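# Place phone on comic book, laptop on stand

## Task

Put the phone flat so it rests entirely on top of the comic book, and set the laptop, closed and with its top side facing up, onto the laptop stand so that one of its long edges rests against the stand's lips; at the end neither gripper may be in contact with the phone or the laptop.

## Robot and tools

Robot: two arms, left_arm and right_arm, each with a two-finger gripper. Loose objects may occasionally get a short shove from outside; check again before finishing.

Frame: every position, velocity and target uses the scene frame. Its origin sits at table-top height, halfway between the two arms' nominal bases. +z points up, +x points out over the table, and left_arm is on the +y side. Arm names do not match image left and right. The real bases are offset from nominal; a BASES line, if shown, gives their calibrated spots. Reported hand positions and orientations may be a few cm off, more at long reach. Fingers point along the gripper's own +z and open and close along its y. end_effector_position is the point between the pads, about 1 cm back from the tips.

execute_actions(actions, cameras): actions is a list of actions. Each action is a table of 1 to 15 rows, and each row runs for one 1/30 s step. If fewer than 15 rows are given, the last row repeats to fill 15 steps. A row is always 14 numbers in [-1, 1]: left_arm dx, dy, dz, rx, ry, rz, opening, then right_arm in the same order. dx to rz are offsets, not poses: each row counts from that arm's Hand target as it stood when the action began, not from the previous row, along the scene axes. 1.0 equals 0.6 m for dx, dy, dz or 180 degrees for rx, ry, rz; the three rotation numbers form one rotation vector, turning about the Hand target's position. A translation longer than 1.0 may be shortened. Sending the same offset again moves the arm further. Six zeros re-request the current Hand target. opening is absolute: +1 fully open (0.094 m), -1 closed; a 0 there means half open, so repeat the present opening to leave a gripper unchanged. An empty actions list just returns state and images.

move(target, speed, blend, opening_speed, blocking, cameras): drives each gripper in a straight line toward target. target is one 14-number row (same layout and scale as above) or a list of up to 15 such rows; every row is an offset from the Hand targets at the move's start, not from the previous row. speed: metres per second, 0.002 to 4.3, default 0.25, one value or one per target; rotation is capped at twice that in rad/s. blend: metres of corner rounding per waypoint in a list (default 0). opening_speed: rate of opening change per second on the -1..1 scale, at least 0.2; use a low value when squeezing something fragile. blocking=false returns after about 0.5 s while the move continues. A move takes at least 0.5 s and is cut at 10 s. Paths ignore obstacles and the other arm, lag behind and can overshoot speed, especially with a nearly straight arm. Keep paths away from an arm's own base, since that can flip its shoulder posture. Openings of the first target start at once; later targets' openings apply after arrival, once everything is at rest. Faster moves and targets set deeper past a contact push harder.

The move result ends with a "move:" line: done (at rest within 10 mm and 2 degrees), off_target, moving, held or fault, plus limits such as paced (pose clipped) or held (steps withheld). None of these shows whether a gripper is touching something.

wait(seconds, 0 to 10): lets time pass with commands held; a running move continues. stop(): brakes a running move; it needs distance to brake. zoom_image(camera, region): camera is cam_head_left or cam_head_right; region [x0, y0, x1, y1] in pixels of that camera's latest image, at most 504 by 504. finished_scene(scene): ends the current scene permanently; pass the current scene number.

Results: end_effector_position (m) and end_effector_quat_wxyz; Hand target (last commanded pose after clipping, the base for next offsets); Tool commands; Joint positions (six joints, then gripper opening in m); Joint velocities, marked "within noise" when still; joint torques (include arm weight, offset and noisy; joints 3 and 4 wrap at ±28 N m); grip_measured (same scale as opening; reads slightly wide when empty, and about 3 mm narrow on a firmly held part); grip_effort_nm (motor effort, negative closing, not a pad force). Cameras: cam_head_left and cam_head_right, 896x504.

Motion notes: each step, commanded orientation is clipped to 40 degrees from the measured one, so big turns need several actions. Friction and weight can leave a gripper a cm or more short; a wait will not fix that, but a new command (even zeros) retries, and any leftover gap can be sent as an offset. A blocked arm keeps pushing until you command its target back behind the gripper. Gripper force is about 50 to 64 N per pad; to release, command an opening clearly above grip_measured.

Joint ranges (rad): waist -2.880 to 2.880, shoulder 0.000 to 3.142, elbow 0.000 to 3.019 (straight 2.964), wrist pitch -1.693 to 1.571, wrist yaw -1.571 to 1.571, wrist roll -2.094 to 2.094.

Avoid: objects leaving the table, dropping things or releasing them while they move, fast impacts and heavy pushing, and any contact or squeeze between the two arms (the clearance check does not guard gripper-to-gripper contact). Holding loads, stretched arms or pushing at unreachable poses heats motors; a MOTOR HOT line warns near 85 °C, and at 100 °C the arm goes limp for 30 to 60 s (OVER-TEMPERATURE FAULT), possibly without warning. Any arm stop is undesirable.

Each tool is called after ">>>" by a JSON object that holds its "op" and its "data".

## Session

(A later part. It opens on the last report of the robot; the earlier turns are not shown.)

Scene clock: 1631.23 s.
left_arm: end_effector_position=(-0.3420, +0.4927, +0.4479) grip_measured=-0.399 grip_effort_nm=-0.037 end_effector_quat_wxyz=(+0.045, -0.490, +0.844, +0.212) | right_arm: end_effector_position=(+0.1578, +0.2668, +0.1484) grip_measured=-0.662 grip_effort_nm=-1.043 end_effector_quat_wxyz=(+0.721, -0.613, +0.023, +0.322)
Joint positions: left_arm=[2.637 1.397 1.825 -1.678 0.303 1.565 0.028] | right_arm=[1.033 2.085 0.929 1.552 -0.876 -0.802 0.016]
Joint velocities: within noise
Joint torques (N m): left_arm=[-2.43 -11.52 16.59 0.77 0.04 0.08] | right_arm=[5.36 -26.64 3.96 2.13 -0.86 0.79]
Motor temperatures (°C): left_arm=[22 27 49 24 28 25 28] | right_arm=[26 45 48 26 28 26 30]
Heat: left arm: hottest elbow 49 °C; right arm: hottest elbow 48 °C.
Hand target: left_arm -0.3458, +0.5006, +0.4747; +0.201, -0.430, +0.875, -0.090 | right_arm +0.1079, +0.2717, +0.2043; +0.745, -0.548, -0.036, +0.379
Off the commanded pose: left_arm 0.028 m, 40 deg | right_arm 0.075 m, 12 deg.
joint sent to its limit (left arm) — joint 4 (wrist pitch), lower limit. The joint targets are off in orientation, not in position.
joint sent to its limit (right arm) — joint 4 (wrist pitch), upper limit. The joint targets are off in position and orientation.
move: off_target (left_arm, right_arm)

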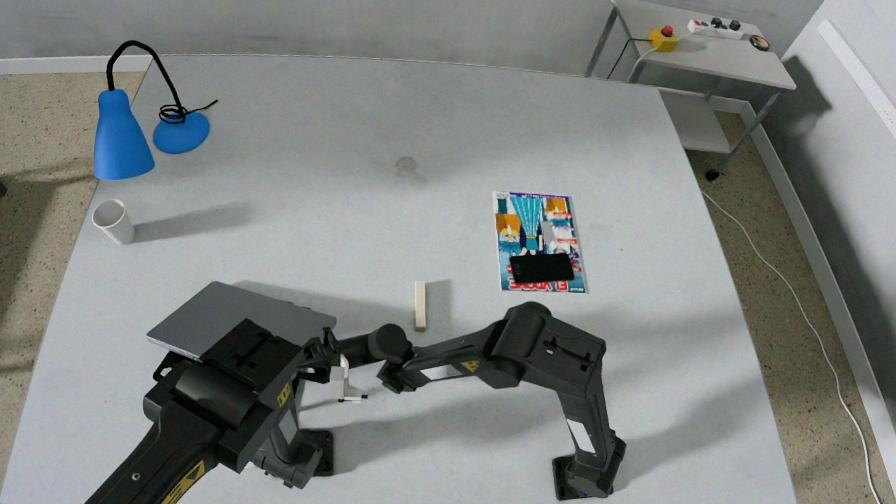

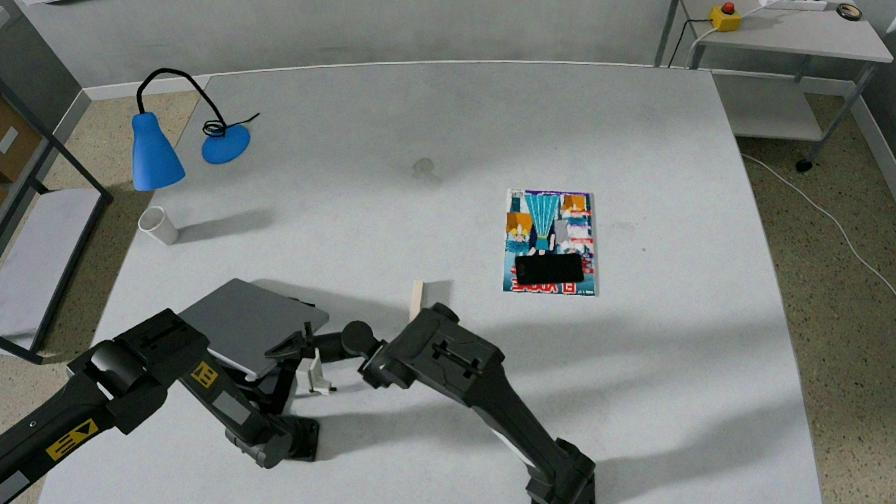

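>>> {"op": "move", "data": {"target": [[0,0,0,0,0,0,-0.4,0.0,0.0,0.04,0,0.0,0.0,-0.95],[0,0,0,0,0,0,-0.4,-0.0,-0.03,0.04,0.02,0.0,0.07,-0.95]], "speed": 0.08, "cameras": ["cam_head_left","cam_head_right"]}}

>>> {"op": "zoom_image", "data": {"camera": "cam_head_left", "region": [120, 250, 360, 400]}}

>>> {"op": "zoom_image", "data": {"camera": "cam_head_right", "region": [120, 250, 360, 400]}}

Scene clock: 1637.53 s.
left_arm: end_effector_position=(-0.3420, +0.4927, +0.4479) grip_measured=-0.399 grip_effort_nm=-0.042 end_effector_quat_wxyz=(+0.045, -0.490, +0.844, +0.212) | right_arm: end_effector_position=(+0.1297, +0.2518, +0.1649) grip_measured=-0.663 grip_effort_nm=-1.033 end_effector_quat_wxyz=(+0.664, -0.633, -0.032, +0.397)
Joint positions: left_arm=[2.637 1.397 1.825 -1.678 0.303 1.565 0.028] | right_arm=[1.027 2.029 0.929 1.537 -1.089 -0.689 0.016]
Joint velocities: within noise
Joint torques (N m): left_arm=[-2.37 -11.58 16.68 0.59 0.11 0.11] | right_arm=[2.49 -26.34 6.5 2.54 -0.82 0.84]
Motor temperatures (°C): left_arm=[22 27 49 24 28 25 28] | right_arm=[26 45 47 26 28 26 30]
Heat: left arm: hottest elbow 49 °C; right arm: hottest elbow 47 °C.
Hand target: left_arm -0.3458, +0.5006, +0.4747; +0.201, -0.430, +0.875, -0.090 | right_arm +0.1078, +0.2537, +0.2284; +0.716, -0.517, -0.108, +0.457
Off the commanded pose: left_arm 0.028 m, 40 deg | right_arm 0.067 m, 18 deg.
joint sent to its limit (left arm) — joint 4 (wrist pitch), lower limit. The joint targets are off in orientation, not in position.
joint sent to its limit (right arm) — joint 4 (wrist pitch), upper limit. The joint targets are off in position and orientation.
move: off_target (left_arm, right_arm)

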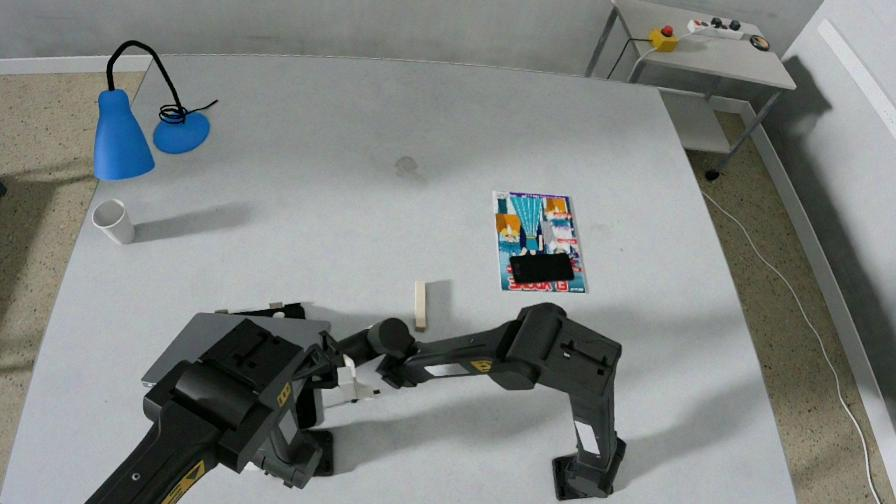

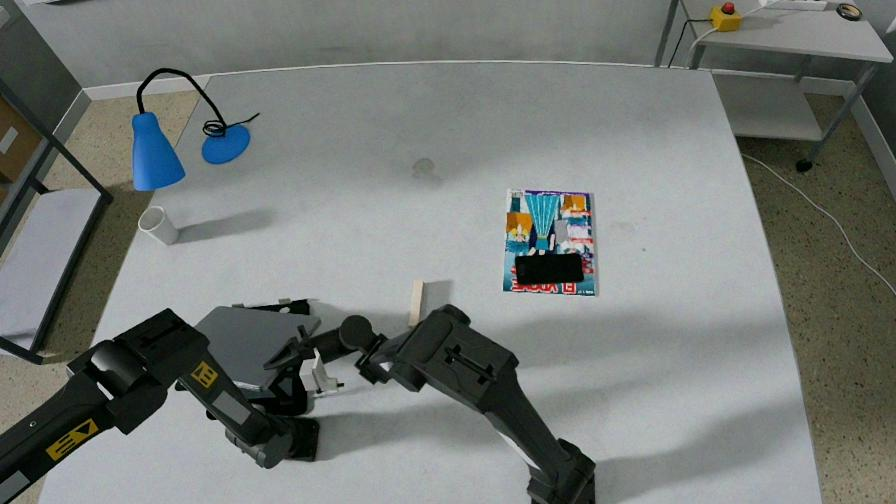

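Scaled by 2.100.

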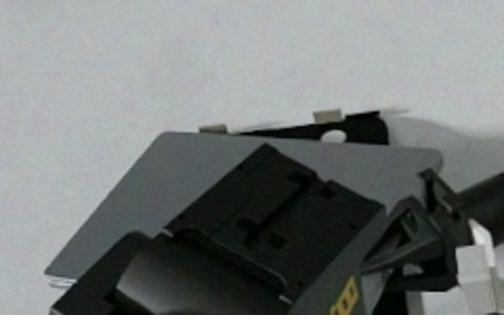

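Scaled by 2.100.

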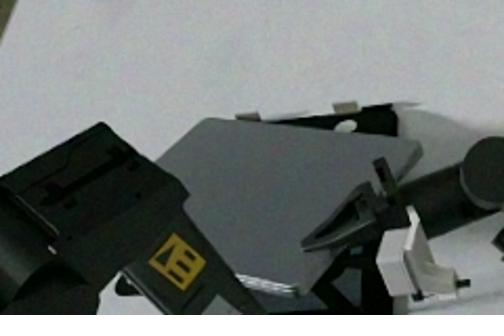

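>>> {"op": "move", "data": {"target": [[0,0,0,0,0,0,-0.4,0.06,0.04,-0.03,-0.02,0.0,0.02,-0.95],[0,0,0,0,0,0,-0.4,0.06,0.04,-0.15,-0.02,0.0,0.02,-0.95]], "speed": 0.08, "cameras": ["cam_head_left","cam_head_right"]}}

>>> {"op": "zoom_image", "data": {"camera": "cam_head_left", "region": [120, 250, 360, 400]}}

>>> {"op": "zoom_image", "data": {"camera": "cam_head_right", "region": [120, 250, 360, 400]}}

Scene clock: 1644.20 s.
left_arm: end_effector_position=(-0.3420, +0.4927, +0.4479) grip_measured=-0.399 grip_effort_nm=-0.037 end_effector_quat_wxyz=(+0.045, -0.490, +0.844, +0.212) | right_arm: end_effector_position=(+0.1513, +0.2664, +0.1543) grip_measured=-0.664 grip_effort_nm=-1.043 end_effector_quat_wxyz=(+0.647, -0.638, -0.069, +0.413)
Joint positions: left_arm=[2.637 1.397 1.825 -1.678 0.303 1.565 0.028] | right_arm=[0.994 2.112 1.056 1.571 -1.203 -0.625 0.016]
Joint velocities: within noise
Joint torques (N m): left_arm=[-2.37 -11.69 16.73 0.77 0.14 0.07] | right_arm=[1.9 -16.67 6.9 1.25 0.18 0.11]
Motor temperatures (°C): left_arm=[22 27 49 24 28 25 28] | right_arm=[26 45 46 26 28 26 30]
Heat: left arm: hottest elbow 49 °C; right arm: hottest elbow 46 °C.
Hand target: left_arm -0.3458, +0.5006, +0.4747; +0.201, -0.430, +0.875, -0.090 | right_arm +0.1438, +0.2777, +0.1384; +0.684, -0.536, -0.109, +0.482
Off the commanded pose: left_arm 0.028 m, 40 deg | right_arm 0.021 m, 16 deg.
joint sent to its limit (left arm) — joint 4 (wrist pitch), lower limit. The joint targets are off in orientation, not in position.
joint sent to its limit (right arm) — joint 4 (wrist pitch), upper limit. The joint targets are off in orientation, not in position.
move: off_target (left_arm, right_arm)

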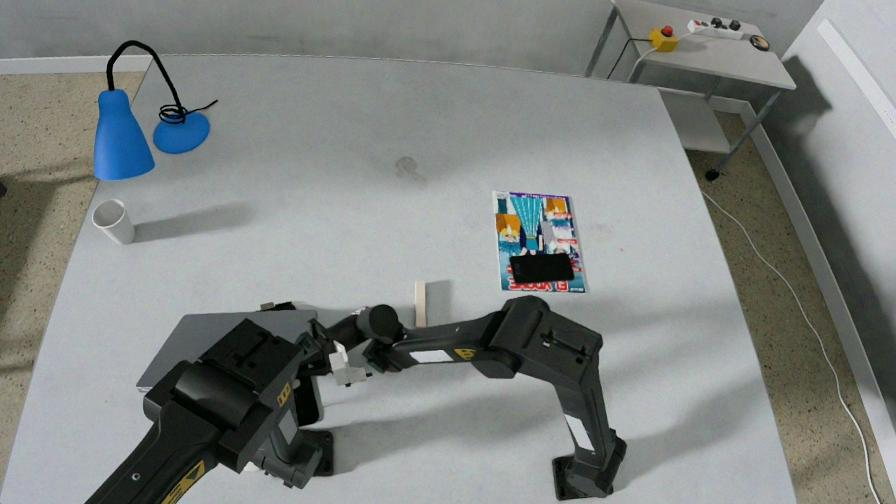

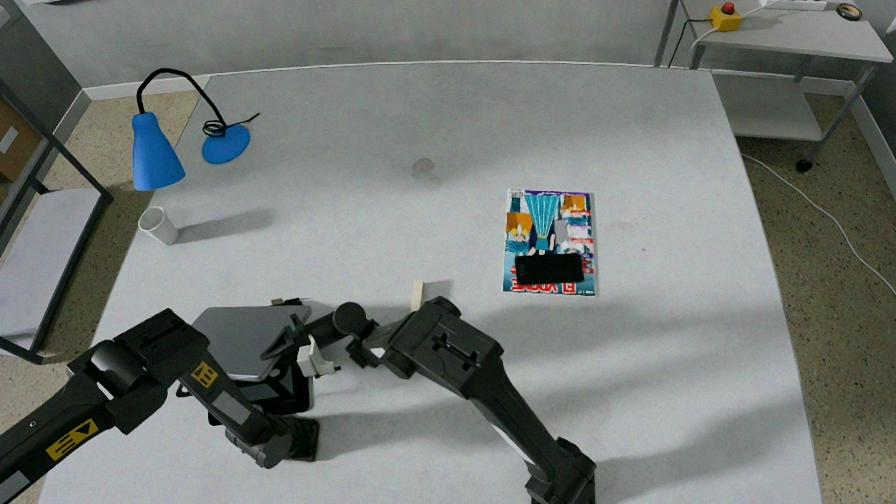

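Scaled by 2.100.

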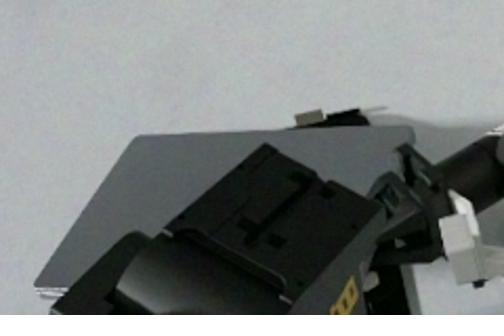

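Scaled by 2.100.

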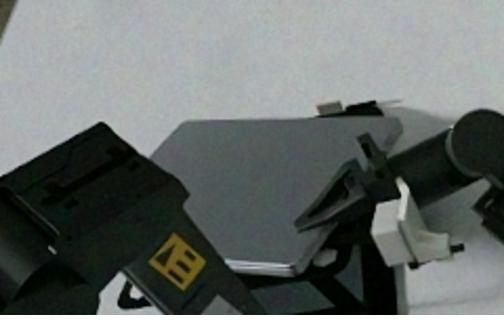

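>>> {"op": "move", "data": {"target": [[0,0,0,0,0,0,-0.4,-0.02,0.0,0.06,0,0.0,0.0,-0.95],[0,0,0,0,0,0,-0.4,-0.06,0.0,0.06,0,0.0,0.03,-0.95]], "speed": 0.08, "cameras": ["cam_head_left","cam_head_right"]}}

>>> {"op": "zoom_image", "data": {"camera": "cam_head_left", "region": [120, 250, 360, 400]}}

>>> {"op": "zoom_image", "data": {"camera": "cam_head_right", "region": [120, 250, 360, 400]}}

Scene clock: 1650.63 s.
left_arm: end_effector_position=(-0.3420, +0.4927, +0.4479) grip_measured=-0.399 grip_effort_nm=-0.037 end_effector_quat_wxyz=(+0.045, -0.490, +0.844, +0.212) | right_arm: end_effector_position=(+0.1493, +0.2659, +0.1551) grip_measured=-0.664 grip_effort_nm=-1.043 end_effector_quat_wxyz=(+0.642, -0.639, -0.070, +0.418)
Joint positions: left_arm=[2.637 1.397 1.825 -1.678 0.303 1.565 0.028] | right_arm=[0.995 2.11 1.057 1.572 -1.214 -0.612 0.016]
Joint velocities: within noise
Joint torques (N m): left_arm=[-1.49 -11.58 16.7 0.69 0.1 0.05] | right_arm=[5.13 -22.71 5.75 1.24 -0.58 0.61]
Motor temperatures (°C): left_arm=[22 27 49 24 28 25 28] | right_arm=[26 44 45 26 28 25 30]
Heat: left arm: hottest elbow 49 °C; right arm: hottest elbow 45 °C.
Hand target: left_arm -0.3458, +0.5006, +0.4747; +0.201, -0.431, +0.875, -0.090 | right_arm +0.1077, +0.2777, +0.1742; +0.661, -0.530, -0.134, +0.514
Off the commanded pose: left_arm 0.028 m, 40 deg | right_arm 0.047 m, 18 deg.
joint sent to its limit (left arm) — joint 4 (wrist pitch), lower limit. The joint targets are off in orientation, not in position.
joint sent to its limit (right arm) — joint 4 (wrist pitch), upper limit. The joint targets are off in orientation, not in position.
move: off_target (left_arm, right_arm)

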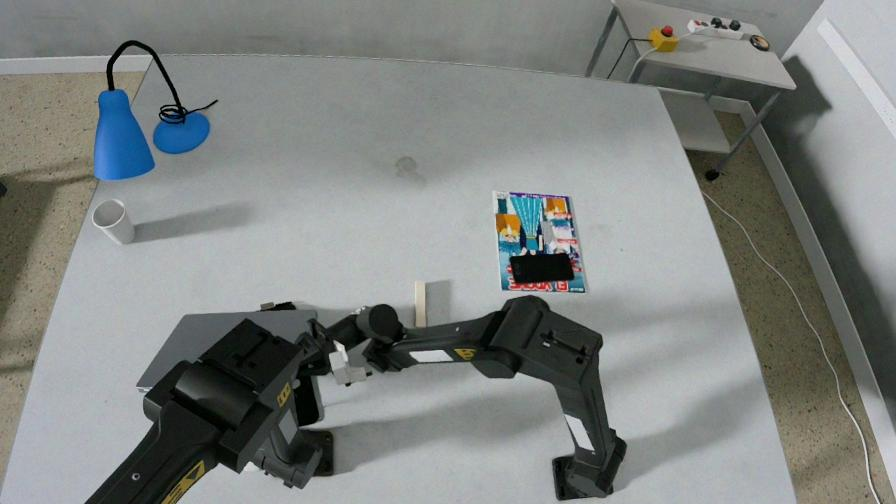

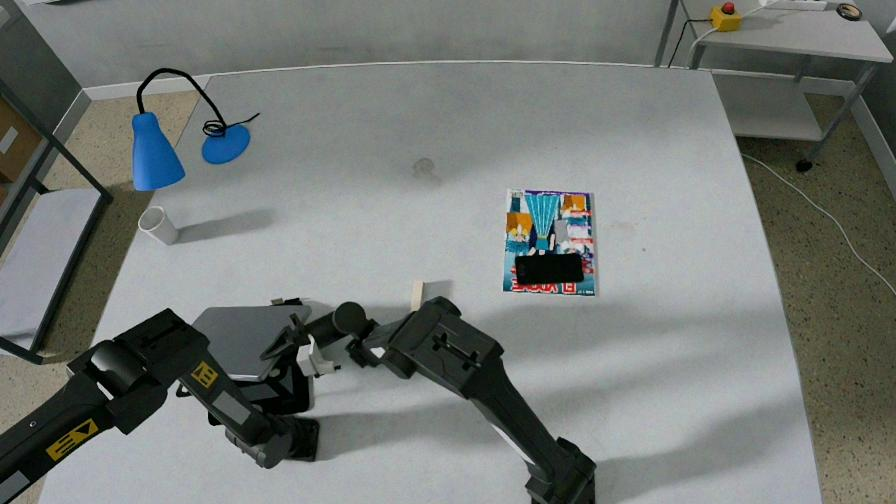

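Scaled by 2.100.

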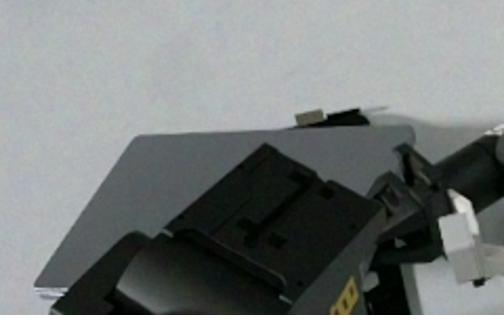

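Scaled by 2.100.

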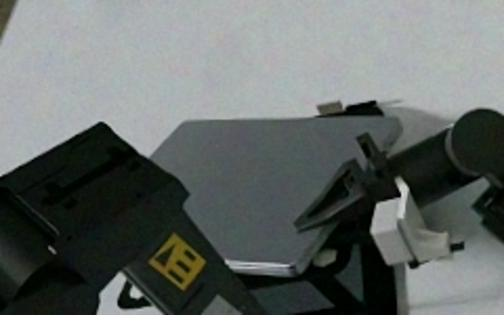

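>>> {"op": "move", "data": {"target": [[0,0,0,0,0,0,-0.4,0.05,0.0,0.12,0.03,-0.03,0.0,-0.95],[0,0,0,0,0,0,-0.4,-0.02,0.0,0.14,0.03,-0.03,0.0,-0.95]], "speed": 0.1, "cameras": ["cam_head_left","cam_head_right"]}}

>>> {"op": "zoom_image", "data": {"camera": "cam_head_left", "region": [120, 250, 360, 400]}}

>>> {"op": "zoom_image", "data": {"camera": "cam_head_right", "region": [120, 250, 360, 400]}}

Scene clock: 1657.63 s.
left_arm: end_effector_position=(-0.3420, +0.4927, +0.4479) grip_measured=-0.399 grip_effort_nm=-0.032 end_effector_quat_wxyz=(+0.045, -0.490, +0.844, +0.212) | right_arm: end_effector_position=(+0.1312, +0.2729, +0.1820) grip_measured=-0.665 grip_effort_nm=-1.038 end_effector_quat_wxyz=(+0.620, -0.639, -0.085, +0.447)
Joint positions: left_arm=[2.637 1.397 1.825 -1.678 0.303 1.565 0.028] | right_arm=[1.024 2.066 1.082 1.549 -1.251 -0.538 0.016]
Joint velocities: within noise
Joint torques (N m): left_arm=[-2.14 -11.75 16.61 0.75 0.11 0.06] | right_arm=[4.42 -29.57 6.61 1.96 0.51 0.08]
Motor temperatures (°C): left_arm=[22 27 49 24 28 25 28] | right_arm=[26 45 44 26 28 25 30]
Heat: left arm: hottest elbow 49 °C; right arm: hottest shoulder 45 °C.
Hand target: left_arm -0.3458, +0.5006, +0.4747; +0.201, -0.431, +0.875, -0.090 | right_arm +0.0959, +0.2776, +0.2583; +0.678, -0.522, -0.189, +0.482
Off the commanded pose: left_arm 0.028 m, 40 deg | right_arm 0.084 m, 20 deg.
joint sent to its limit (left arm) — joint 4 (wrist pitch), lower limit. The joint targets are off in orientation, not in position.
joint sent to its limit (right arm) — joint 4 (wrist pitch), upper limit. The joint targets are off in position and orientation.
move: off_target (left_arm, right_arm)

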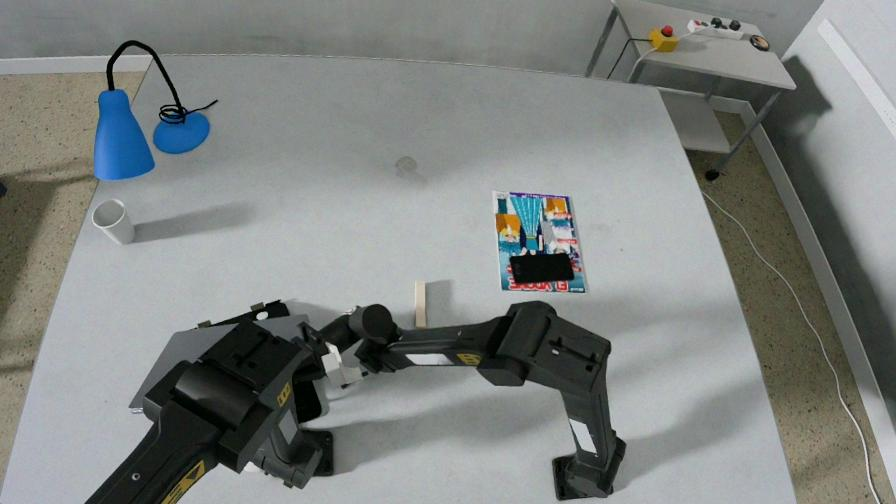

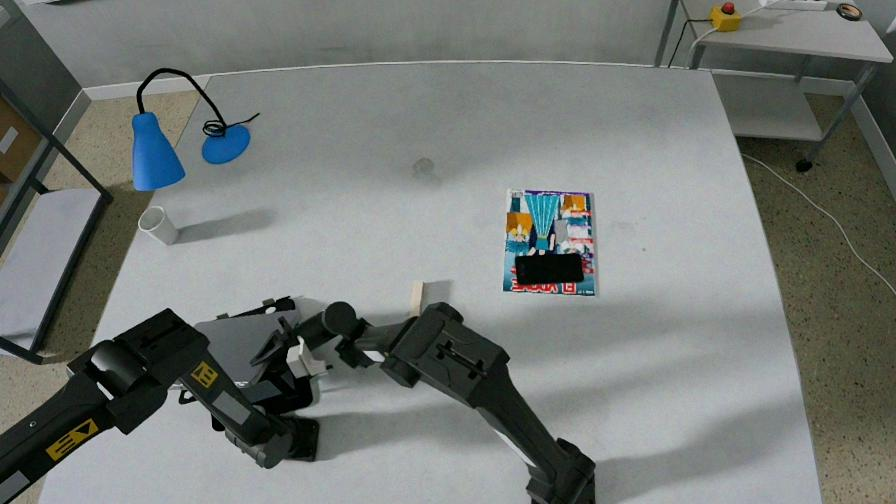

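Scaled by 2.100.

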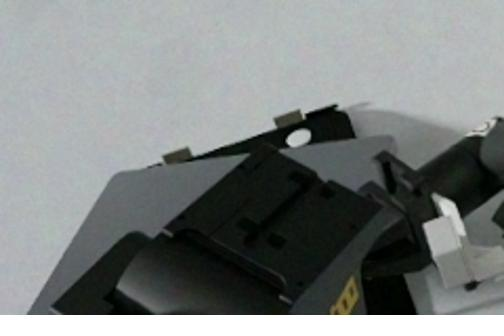

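Scaled by 2.100.

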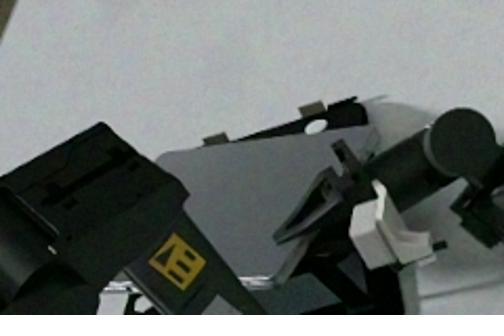

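>>> {"op": "move", "data": {"target": [[0,0,0,0,0,0,-0.4,0.09,0.0,-0.02,0.0,0.0,0.05,-0.95],[0,0,0,0,0,0,-0.4,0.09,0.0,-0.2,-0.02,0.02,0.05,-0.95]], "speed": 0.08, "cameras": ["cam_head_left","cam_head_right"]}}

>>> {"op": "zoom_image", "data": {"camera": "cam_head_left", "region": [120, 250, 360, 400]}}

>>> {"op": "zoom_image", "data": {"camera": "cam_head_right", "region": [120, 250, 360, 400]}}

Scene clock: 1664.93 s.
left_arm: end_effector_position=(-0.3420, +0.4927, +0.4479) grip_measured=-0.399 grip_effort_nm=-0.037 end_effector_quat_wxyz=(+0.045, -0.490, +0.844, +0.212) | right_arm: end_effector_position=(+0.1531, +0.2724, +0.1562) grip_measured=-0.664 grip_effort_nm=-1.043 end_effector_quat_wxyz=(-0.594, +0.658, +0.131, -0.444)
Joint positions: left_arm=[2.637 1.397 1.825 -1.678 0.303 1.565 0.028] | right_arm=[0.982 2.14 1.169 1.566 -1.391 -0.538 0.016]
Joint velocities: within noise
Joint torques (N m): left_arm=[-2.37 -12.22 16.79 0.77 0.11 0.13] | right_arm=[1.08 -17.85 6.69 1.26 -0.21 0.03]
Motor temperatures (°C): left_arm=[22 27 49 24 28 25 27] | right_arm=[26 45 44 26 27 25 30]
Heat: left arm: hottest elbow 49 °C; right arm: hottest shoulder 45 °C.
Hand target: left_arm -0.3458, +0.5006, +0.4747; +0.201, -0.431, +0.875, -0.090 | right_arm +0.1498, +0.2776, +0.1382; -0.627, +0.511, +0.193, -0.555
Off the commanded pose: left_arm 0.028 m, 40 deg | right_arm 0.019 m, 23 deg.
joint sent to its limit (left arm) — joint 4 (wrist pitch), lower limit. The joint targets are off in orientation, not in position.
joint sent to its limit (right arm) — joint 4 (wrist pitch), upper limit. The joint targets are off in orientation, not in position.
move: off_target (left_arm, right_arm)

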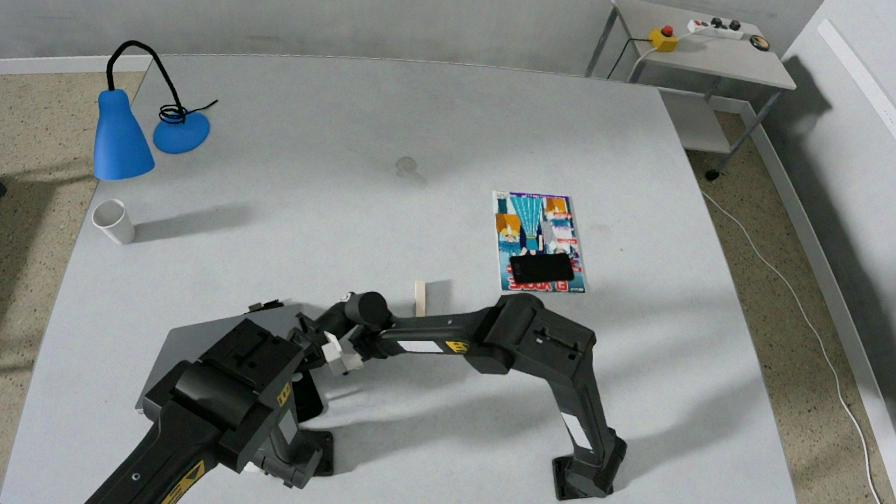

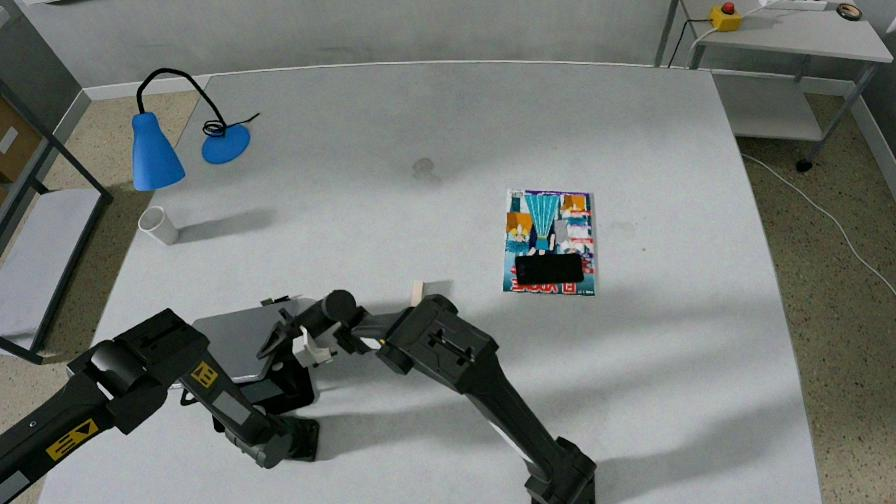

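Scaled by 2.100.

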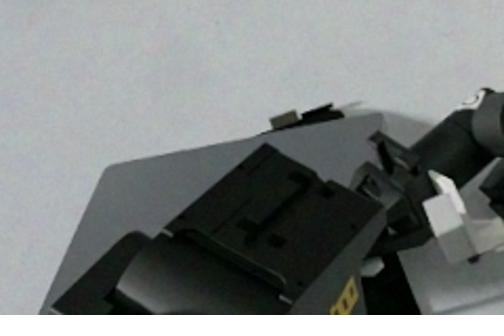

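Scaled by 2.100.

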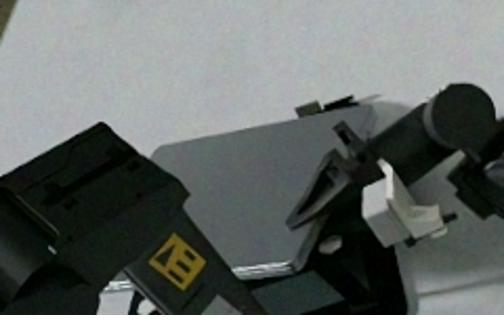

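>>> {"op": "move", "data": {"target": [[0,0,0,0,0,0,-0.4,0.05,-0.02,0.25,0.0,-0.03,0.0,-0.95],[0,0,0,0,0,0,-0.4,0.25,-0.25,0.38,0.03,-0.05,-0.1,-0.95],[0,0,0,0,0,0,-0.4,0.25,-0.5,0.38,0.03,-0.05,-0.25,-0.95]], "speed": 0.2, "cameras": ["cam_head_left","cam_head_right"]}}

Scene clock: 1674.60 s.
left_arm: end_effector_position=(-0.3420, +0.4927, +0.4479) grip_measured=-0.399 grip_effort_nm=-0.037 end_effector_quat_wxyz=(+0.045, -0.490, +0.844, +0.212) | right_arm: end_effector_position=(+0.3039, -0.0131, +0.2889) grip_measured=-0.655 grip_effort_nm=-1.038 end_effector_quat_wxyz=(+0.697, -0.645, +0.137, +0.281)
Joint positions: left_arm=[2.637 1.397 1.825 -1.678 0.303 1.565 0.028] | right_arm=[0.337 1.539 0.676 1.529 -1.359 -0.322 0.016]
Joint velocities: within noise
Joint torques (N m): left_arm=[-2.43 -12.16 16.7 1.01 0.09 0.07] | right_arm=[-0.21 -22.3 9.31 2.47 1.9 -1.02]
Motor temperatures (°C): left_arm=[22 27 49 24 28 25 27] | right_arm=[26 44 43 26 28 25 30]
Heat: left arm: hottest elbow 49 °C; right arm: hottest shoulder 44 °C.
Hand target: left_arm -0.3458, +0.5006, +0.4747; +0.201, -0.431, +0.875, -0.090 | right_arm +0.2997, -0.0224, +0.3663; +0.798, -0.557, -0.056, +0.223
Off the commanded pose: left_arm 0.028 m, 40 deg | right_arm 0.078 m, 28 deg.
joint sent to its limit (left arm) — joint 4 (wrist pitch), lower limit. The joint targets are off in orientation, not in position.
joint sent to its limit (right arm) — joint 4 (wrist pitch), upper limit. The joint targets are off in position and orientation.
move: off_target (left_arm, right_arm)

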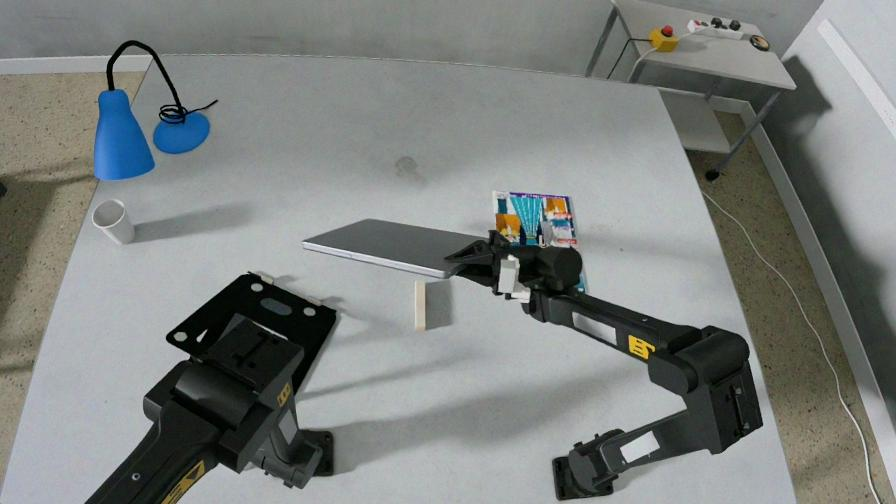

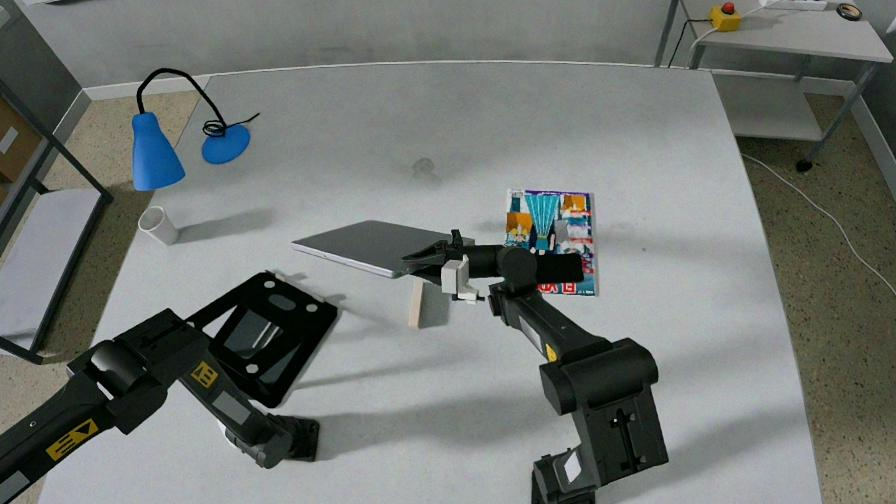

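>>> {"op": "move", "data": {"target": [[0.3,0.2,-0.03,-0.02,0.05,0.08,-1,0,0,0,0,0,0,-0.95],[0.8,0.2,-0.08,-0.051,0.135,0.206,-1,0,0,0,0,0,0,-0.95]], "speed": 0.35, "blend": 0.08, "cameras": ["cam_head_left"]}}

Scene clock: 1686.93 s.
left_arm: end_effector_position=(+0.1343, +0.6185, +0.4222) grip_measured=-0.981 grip_effort_nm=-0.989 end_effector_quat_wxyz=(-0.122, +0.695, -0.704, -0.074) | right_arm: end_effector_position=(+0.3008, -0.0146, +0.2857) grip_measured=-0.655 grip_effort_nm=-1.033 end_effector_quat_wxyz=(+0.695, -0.644, +0.143, +0.284)
Joint positions: left_arm=[1.271 1.252 1.646 -1.678 -0.006 -0.257 0.001] | right_arm=[0.336 1.535 0.661 1.527 -1.357 -0.322 0.016]
Joint velocities: within noise
Joint torques (N m): left_arm=[-1.08 -10.11 11.58 0.85 0.08 -0.06] | right_arm=[-0.15 -22.24 10.15 2.61 1.8 -1.02]
Motor temperatures (°C): left_arm=[22 27 49 24 28 24 28] | right_arm=[26 45 44 26 31 26 30]
Heat: left arm: hottest elbow 49 °C; right arm: hottest shoulder 45 °C.
Hand target: left_arm +0.1342, +0.6205, +0.4268; +0.000, +0.708, -0.707, -0.001 | right_arm +0.2998, -0.0224, +0.3662; +0.798, -0.557, -0.056, +0.223
Off the commanded pose: left_arm 0.005 m, 16 deg | right_arm 0.081 m, 28 deg.
joint sent to its limit (left arm) — joint 4 (wrist pitch), lower limit. The joint targets are off in orientation, not in position.
joint sent to its limit (right arm) — joint 4 (wrist pitch), upper limit. The joint targets are off in position and orientation.
move: off_target (left_arm, right_arm)
Images, in order (width x height): cam_head_left 896x504.

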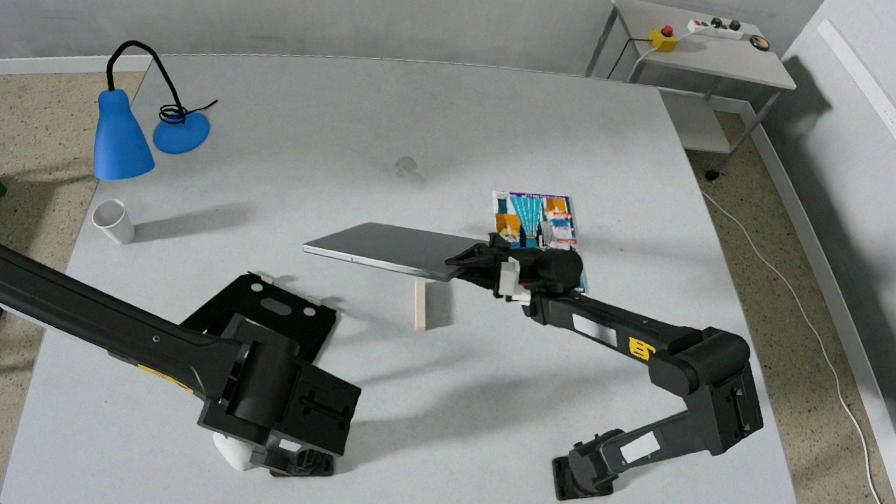

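>>> {"op": "move", "data": {"target": [[0,0,0,0,0,0,-1,0.2,-0.21,0.05,0,0,-0.22,-0.95]], "speed": 0.2, "cameras": ["cam_head_left","cam_head_right"]}}

Scene clock: 1693.67 s.
left_arm: end_effector_position=(+0.1345, +0.6185, +0.4222) grip_measured=-0.981 grip_effort_nm=-0.989 end_effector_quat_wxyz=(-0.123, +0.696, -0.704, -0.074) | right_arm: end_effector_position=(+0.4104, -0.1445, +0.3071) grip_measured=-0.656 grip_effort_nm=-1.043 end_effector_quat_wxyz=(+0.793, -0.539, +0.272, +0.079)
Joint positions: left_arm=[1.271 1.252 1.646 -1.678 -0.006 -0.258 0.001] | right_arm=[0.024 1.536 0.655 1.51 -1.092 -0.428 0.016]
Joint velocities: within noise
Joint torques (N m): left_arm=[-1.44 -9.41 11.59 0.54 0.11 -0.07] | right_arm=[0.09 -18.67 13.76 3.37 1.51 -1.09]
Motor temperatures (°C): left_arm=[22 27 48 24 28 24 28] | right_arm=[26 45 45 26 32 27 30]
Heat: left arm: hottest elbow 48 °C; right arm: hottest shoulder 45 °C.
Hand target: left_arm +0.1342, +0.6205, +0.4268; +0.000, +0.708, -0.707, -0.001 | right_arm +0.4198, -0.1484, +0.3963; +0.826, -0.543, +0.136, -0.060
Off the commanded pose: left_arm 0.005 m, 16 deg | right_arm 0.090 m, 23 deg.
joint sent to its limit (left arm) — joint 4 (wrist pitch), lower limit. The joint targets are off in orientation, not in position.
move: off_target (left_arm, right_arm)

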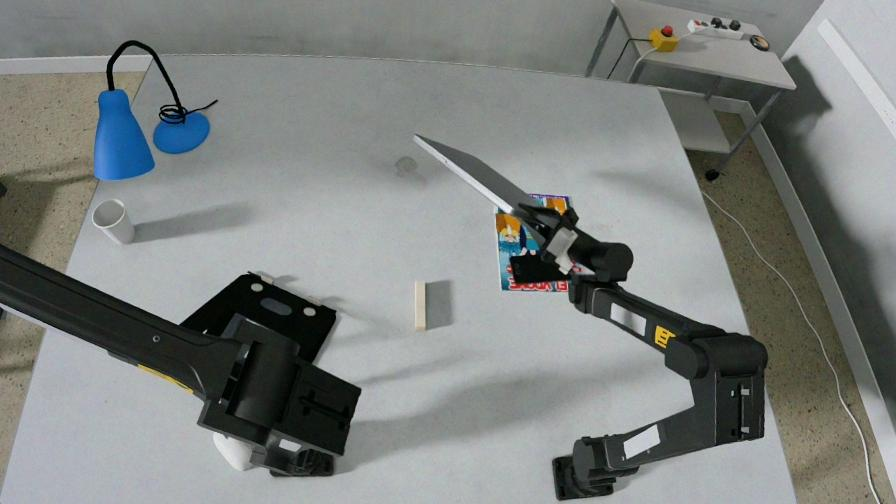

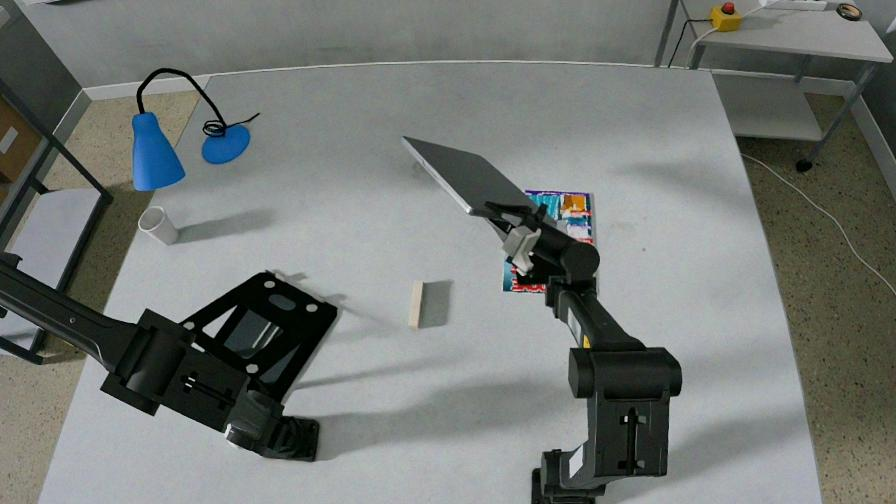

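>>> {"op": "move", "data": {"target": [[0.3,-0.1,-0.1,0,0,0,-1,0,0,0,0,0,0,-0.95],[0.443,-0.567,-0.37,0,0,0,-1,0,0,0,0,0,0,-0.95]], "speed": 0.3, "blend": 0.08, "cameras": ["cam_head_left","cam_head_right"]}}

>>> {"op": "zoom_image", "data": {"camera": "cam_head_left", "region": [160, 210, 400, 390]}}

>>> {"op": "zoom_image", "data": {"camera": "cam_head_right", "region": [160, 210, 400, 390]}}

Scene clock: 1699.43 s.
left_arm: end_effector_position=(+0.3981, +0.2835, +0.2117) grip_measured=-0.981 grip_effort_nm=-0.989 end_effector_quat_wxyz=(-0.001, +0.708, -0.706, +0.003) | right_arm: end_effector_position=(+0.4107, -0.1446, +0.3073) grip_measured=-0.656 grip_effort_nm=-1.038 end_effector_quat_wxyz=(+0.794, -0.538, +0.273, +0.079)
Joint positions: left_arm=[0.084 1.312 1.163 -1.417 0.002 -1.46 0.001] | right_arm=[0.024 1.536 0.655 1.51 -1.089 -0.428 0.016]
Joint velocities: within noise
Joint torques (N m): left_arm=[-2.84 -10.46 9.68 0.85 -0.18 -0.14] | right_arm=[0.21 -18.67 13.76 3.28 1.45 -1.1]
Motor temperatures (°C): left_arm=[22 27 47 24 28 24 28] | right_arm=[26 45 46 26 32 27 30]
Heat: left arm: hottest elbow 47 °C; right arm: hottest elbow 46 °C.
Hand target: left_arm +0.4001, +0.2804, +0.2046; +0.000, +0.708, -0.707, -0.001 | right_arm +0.4198, -0.1484, +0.3964; +0.826, -0.543, +0.136, -0.060
Off the commanded pose: left_arm 0.008 m, 0 deg | right_arm 0.090 m, 23 deg.
move: off_target (right_arm)

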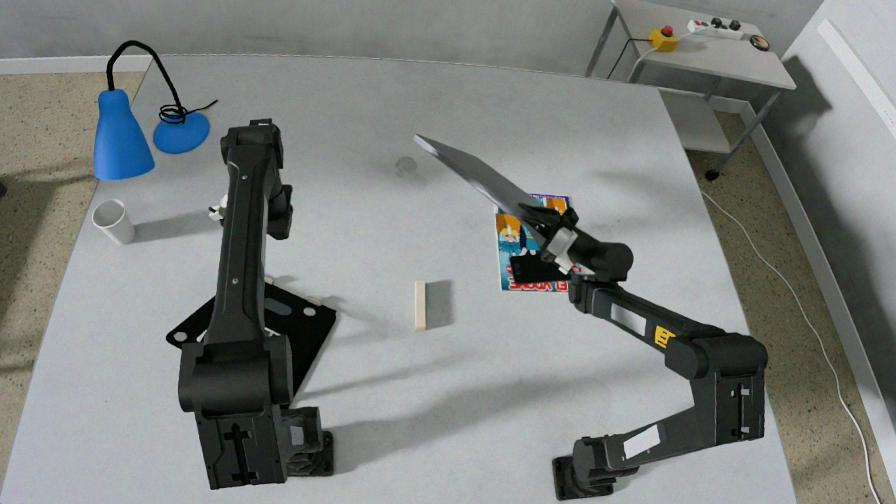

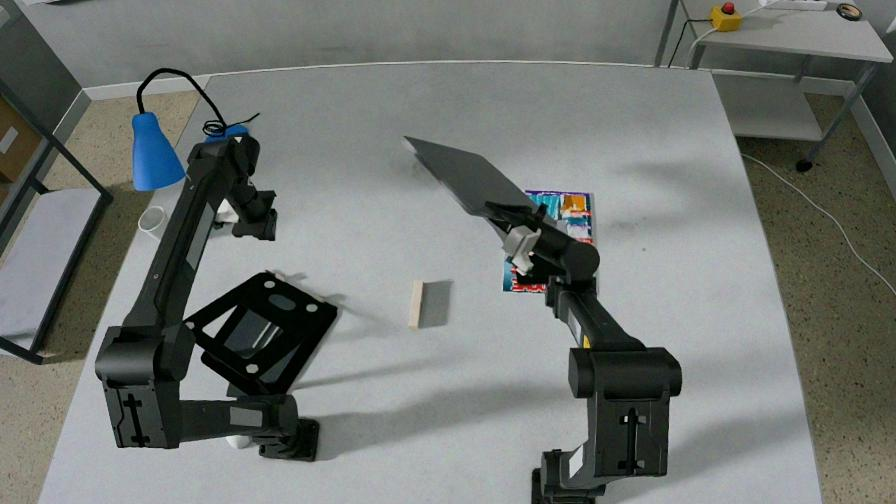

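Scaled by 2.100.

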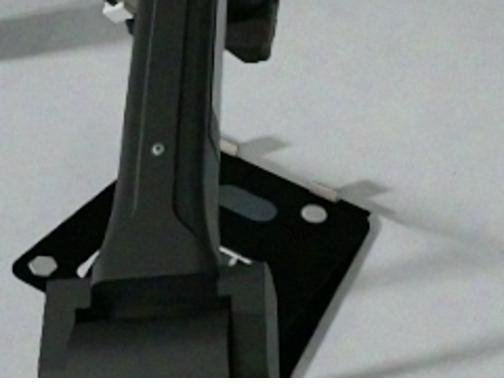

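Scaled by 2.100.

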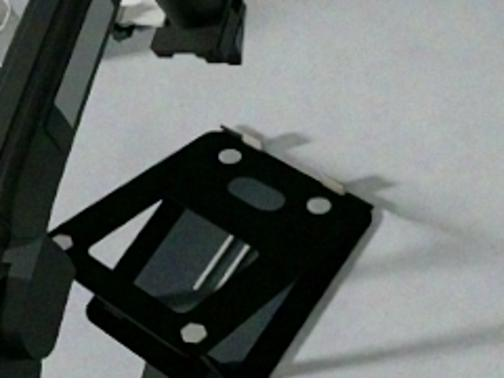

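>>> {"op": "move", "data": {"target": [[-0.183,-0.05,-0.1,0,0,0,-1,0,0,0,0,0,0,-0.95]], "speed": 0.25, "cameras": ["cam_head_left","cam_head_right"]}}

>>> {"op": "zoom_image", "data": {"camera": "cam_head_left", "region": [160, 210, 400, 390]}}

>>> {"op": "zoom_image", "data": {"camera": "cam_head_right", "region": [160, 210, 400, 390]}}

Scene clock: 1706.33 s.
left_arm: end_effector_position=(+0.2913, +0.2540, +0.1459) grip_measured=-0.981 grip_effort_nm=-0.989 end_effector_quat_wxyz=(+0.006, +0.710, -0.704, -0.004) | right_arm: end_effector_position=(+0.4107, -0.1446, +0.3073) grip_measured=-0.656 grip_effort_nm=-1.033 end_effector_quat_wxyz=(+0.794, -0.538, +0.273, +0.079)
Joint positions: left_arm=[0.018 1.062 0.79 -1.314 0.002 -1.532 0.001] | right_arm=[0.024 1.536 0.655 1.51 -1.089 -0.428 0.016]
Joint velocities: within noise
Joint torques (N m): left_arm=[-2.67 -8.18 9.05 0.85 -0.18 -0.07] | right_arm=[0.15 -18.67 13.79 3.28 1.44 -1.1]
Motor temperatures (°C): left_arm=[22 27 46 24 28 24 28] | right_arm=[26 45 48 26 32 27 30]
Heat: left arm: hottest elbow 46 °C; right arm: hottest elbow 48 °C.
Hand target: left_arm +0.2903, +0.2504, +0.1448; +0.000, +0.708, -0.707, -0.001 | right_arm +0.4198, -0.1484, +0.3964; +0.826, -0.543, +0.136, -0.060
Off the commanded pose: left_arm 0.004 m, 1 deg | right_arm 0.090 m, 23 deg.
move: off_target (right_arm)

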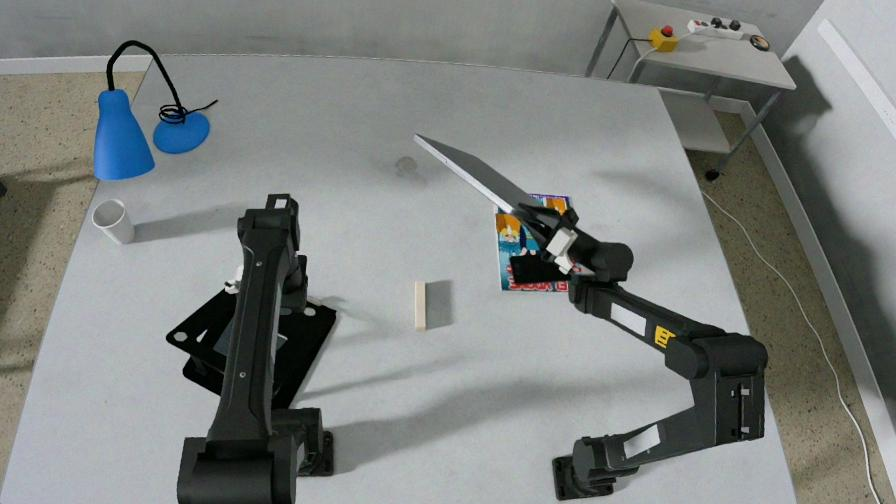

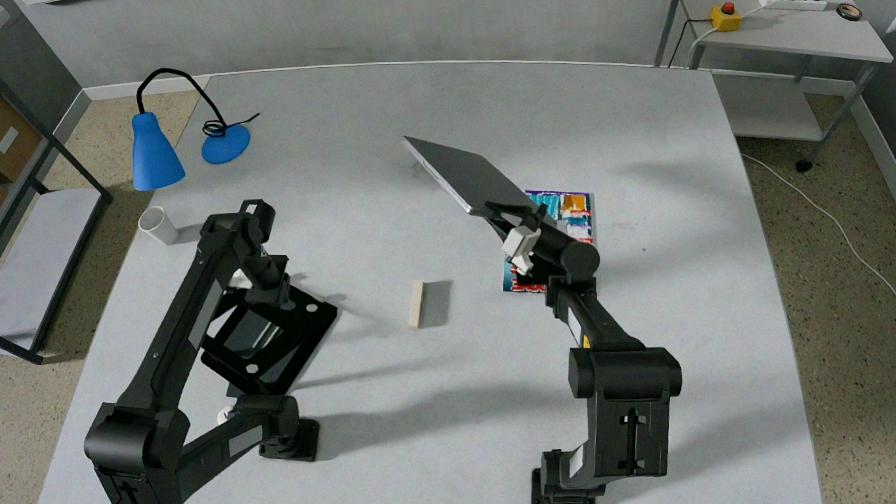

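Scaled by 2.100.

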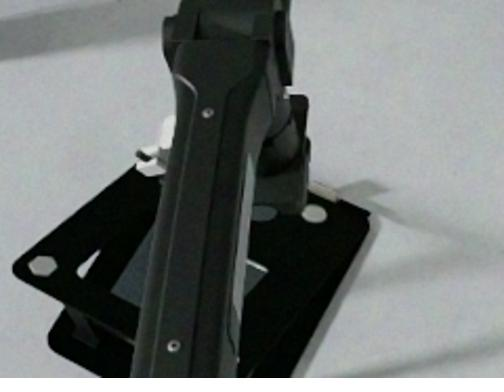

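Scaled by 2.100.

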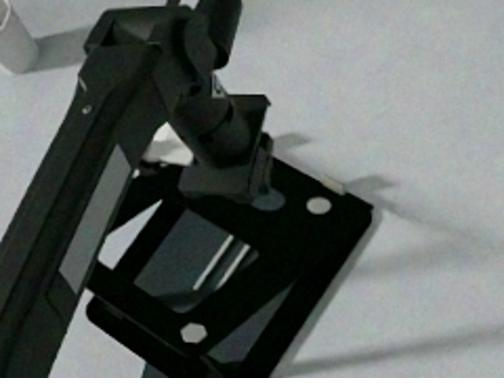

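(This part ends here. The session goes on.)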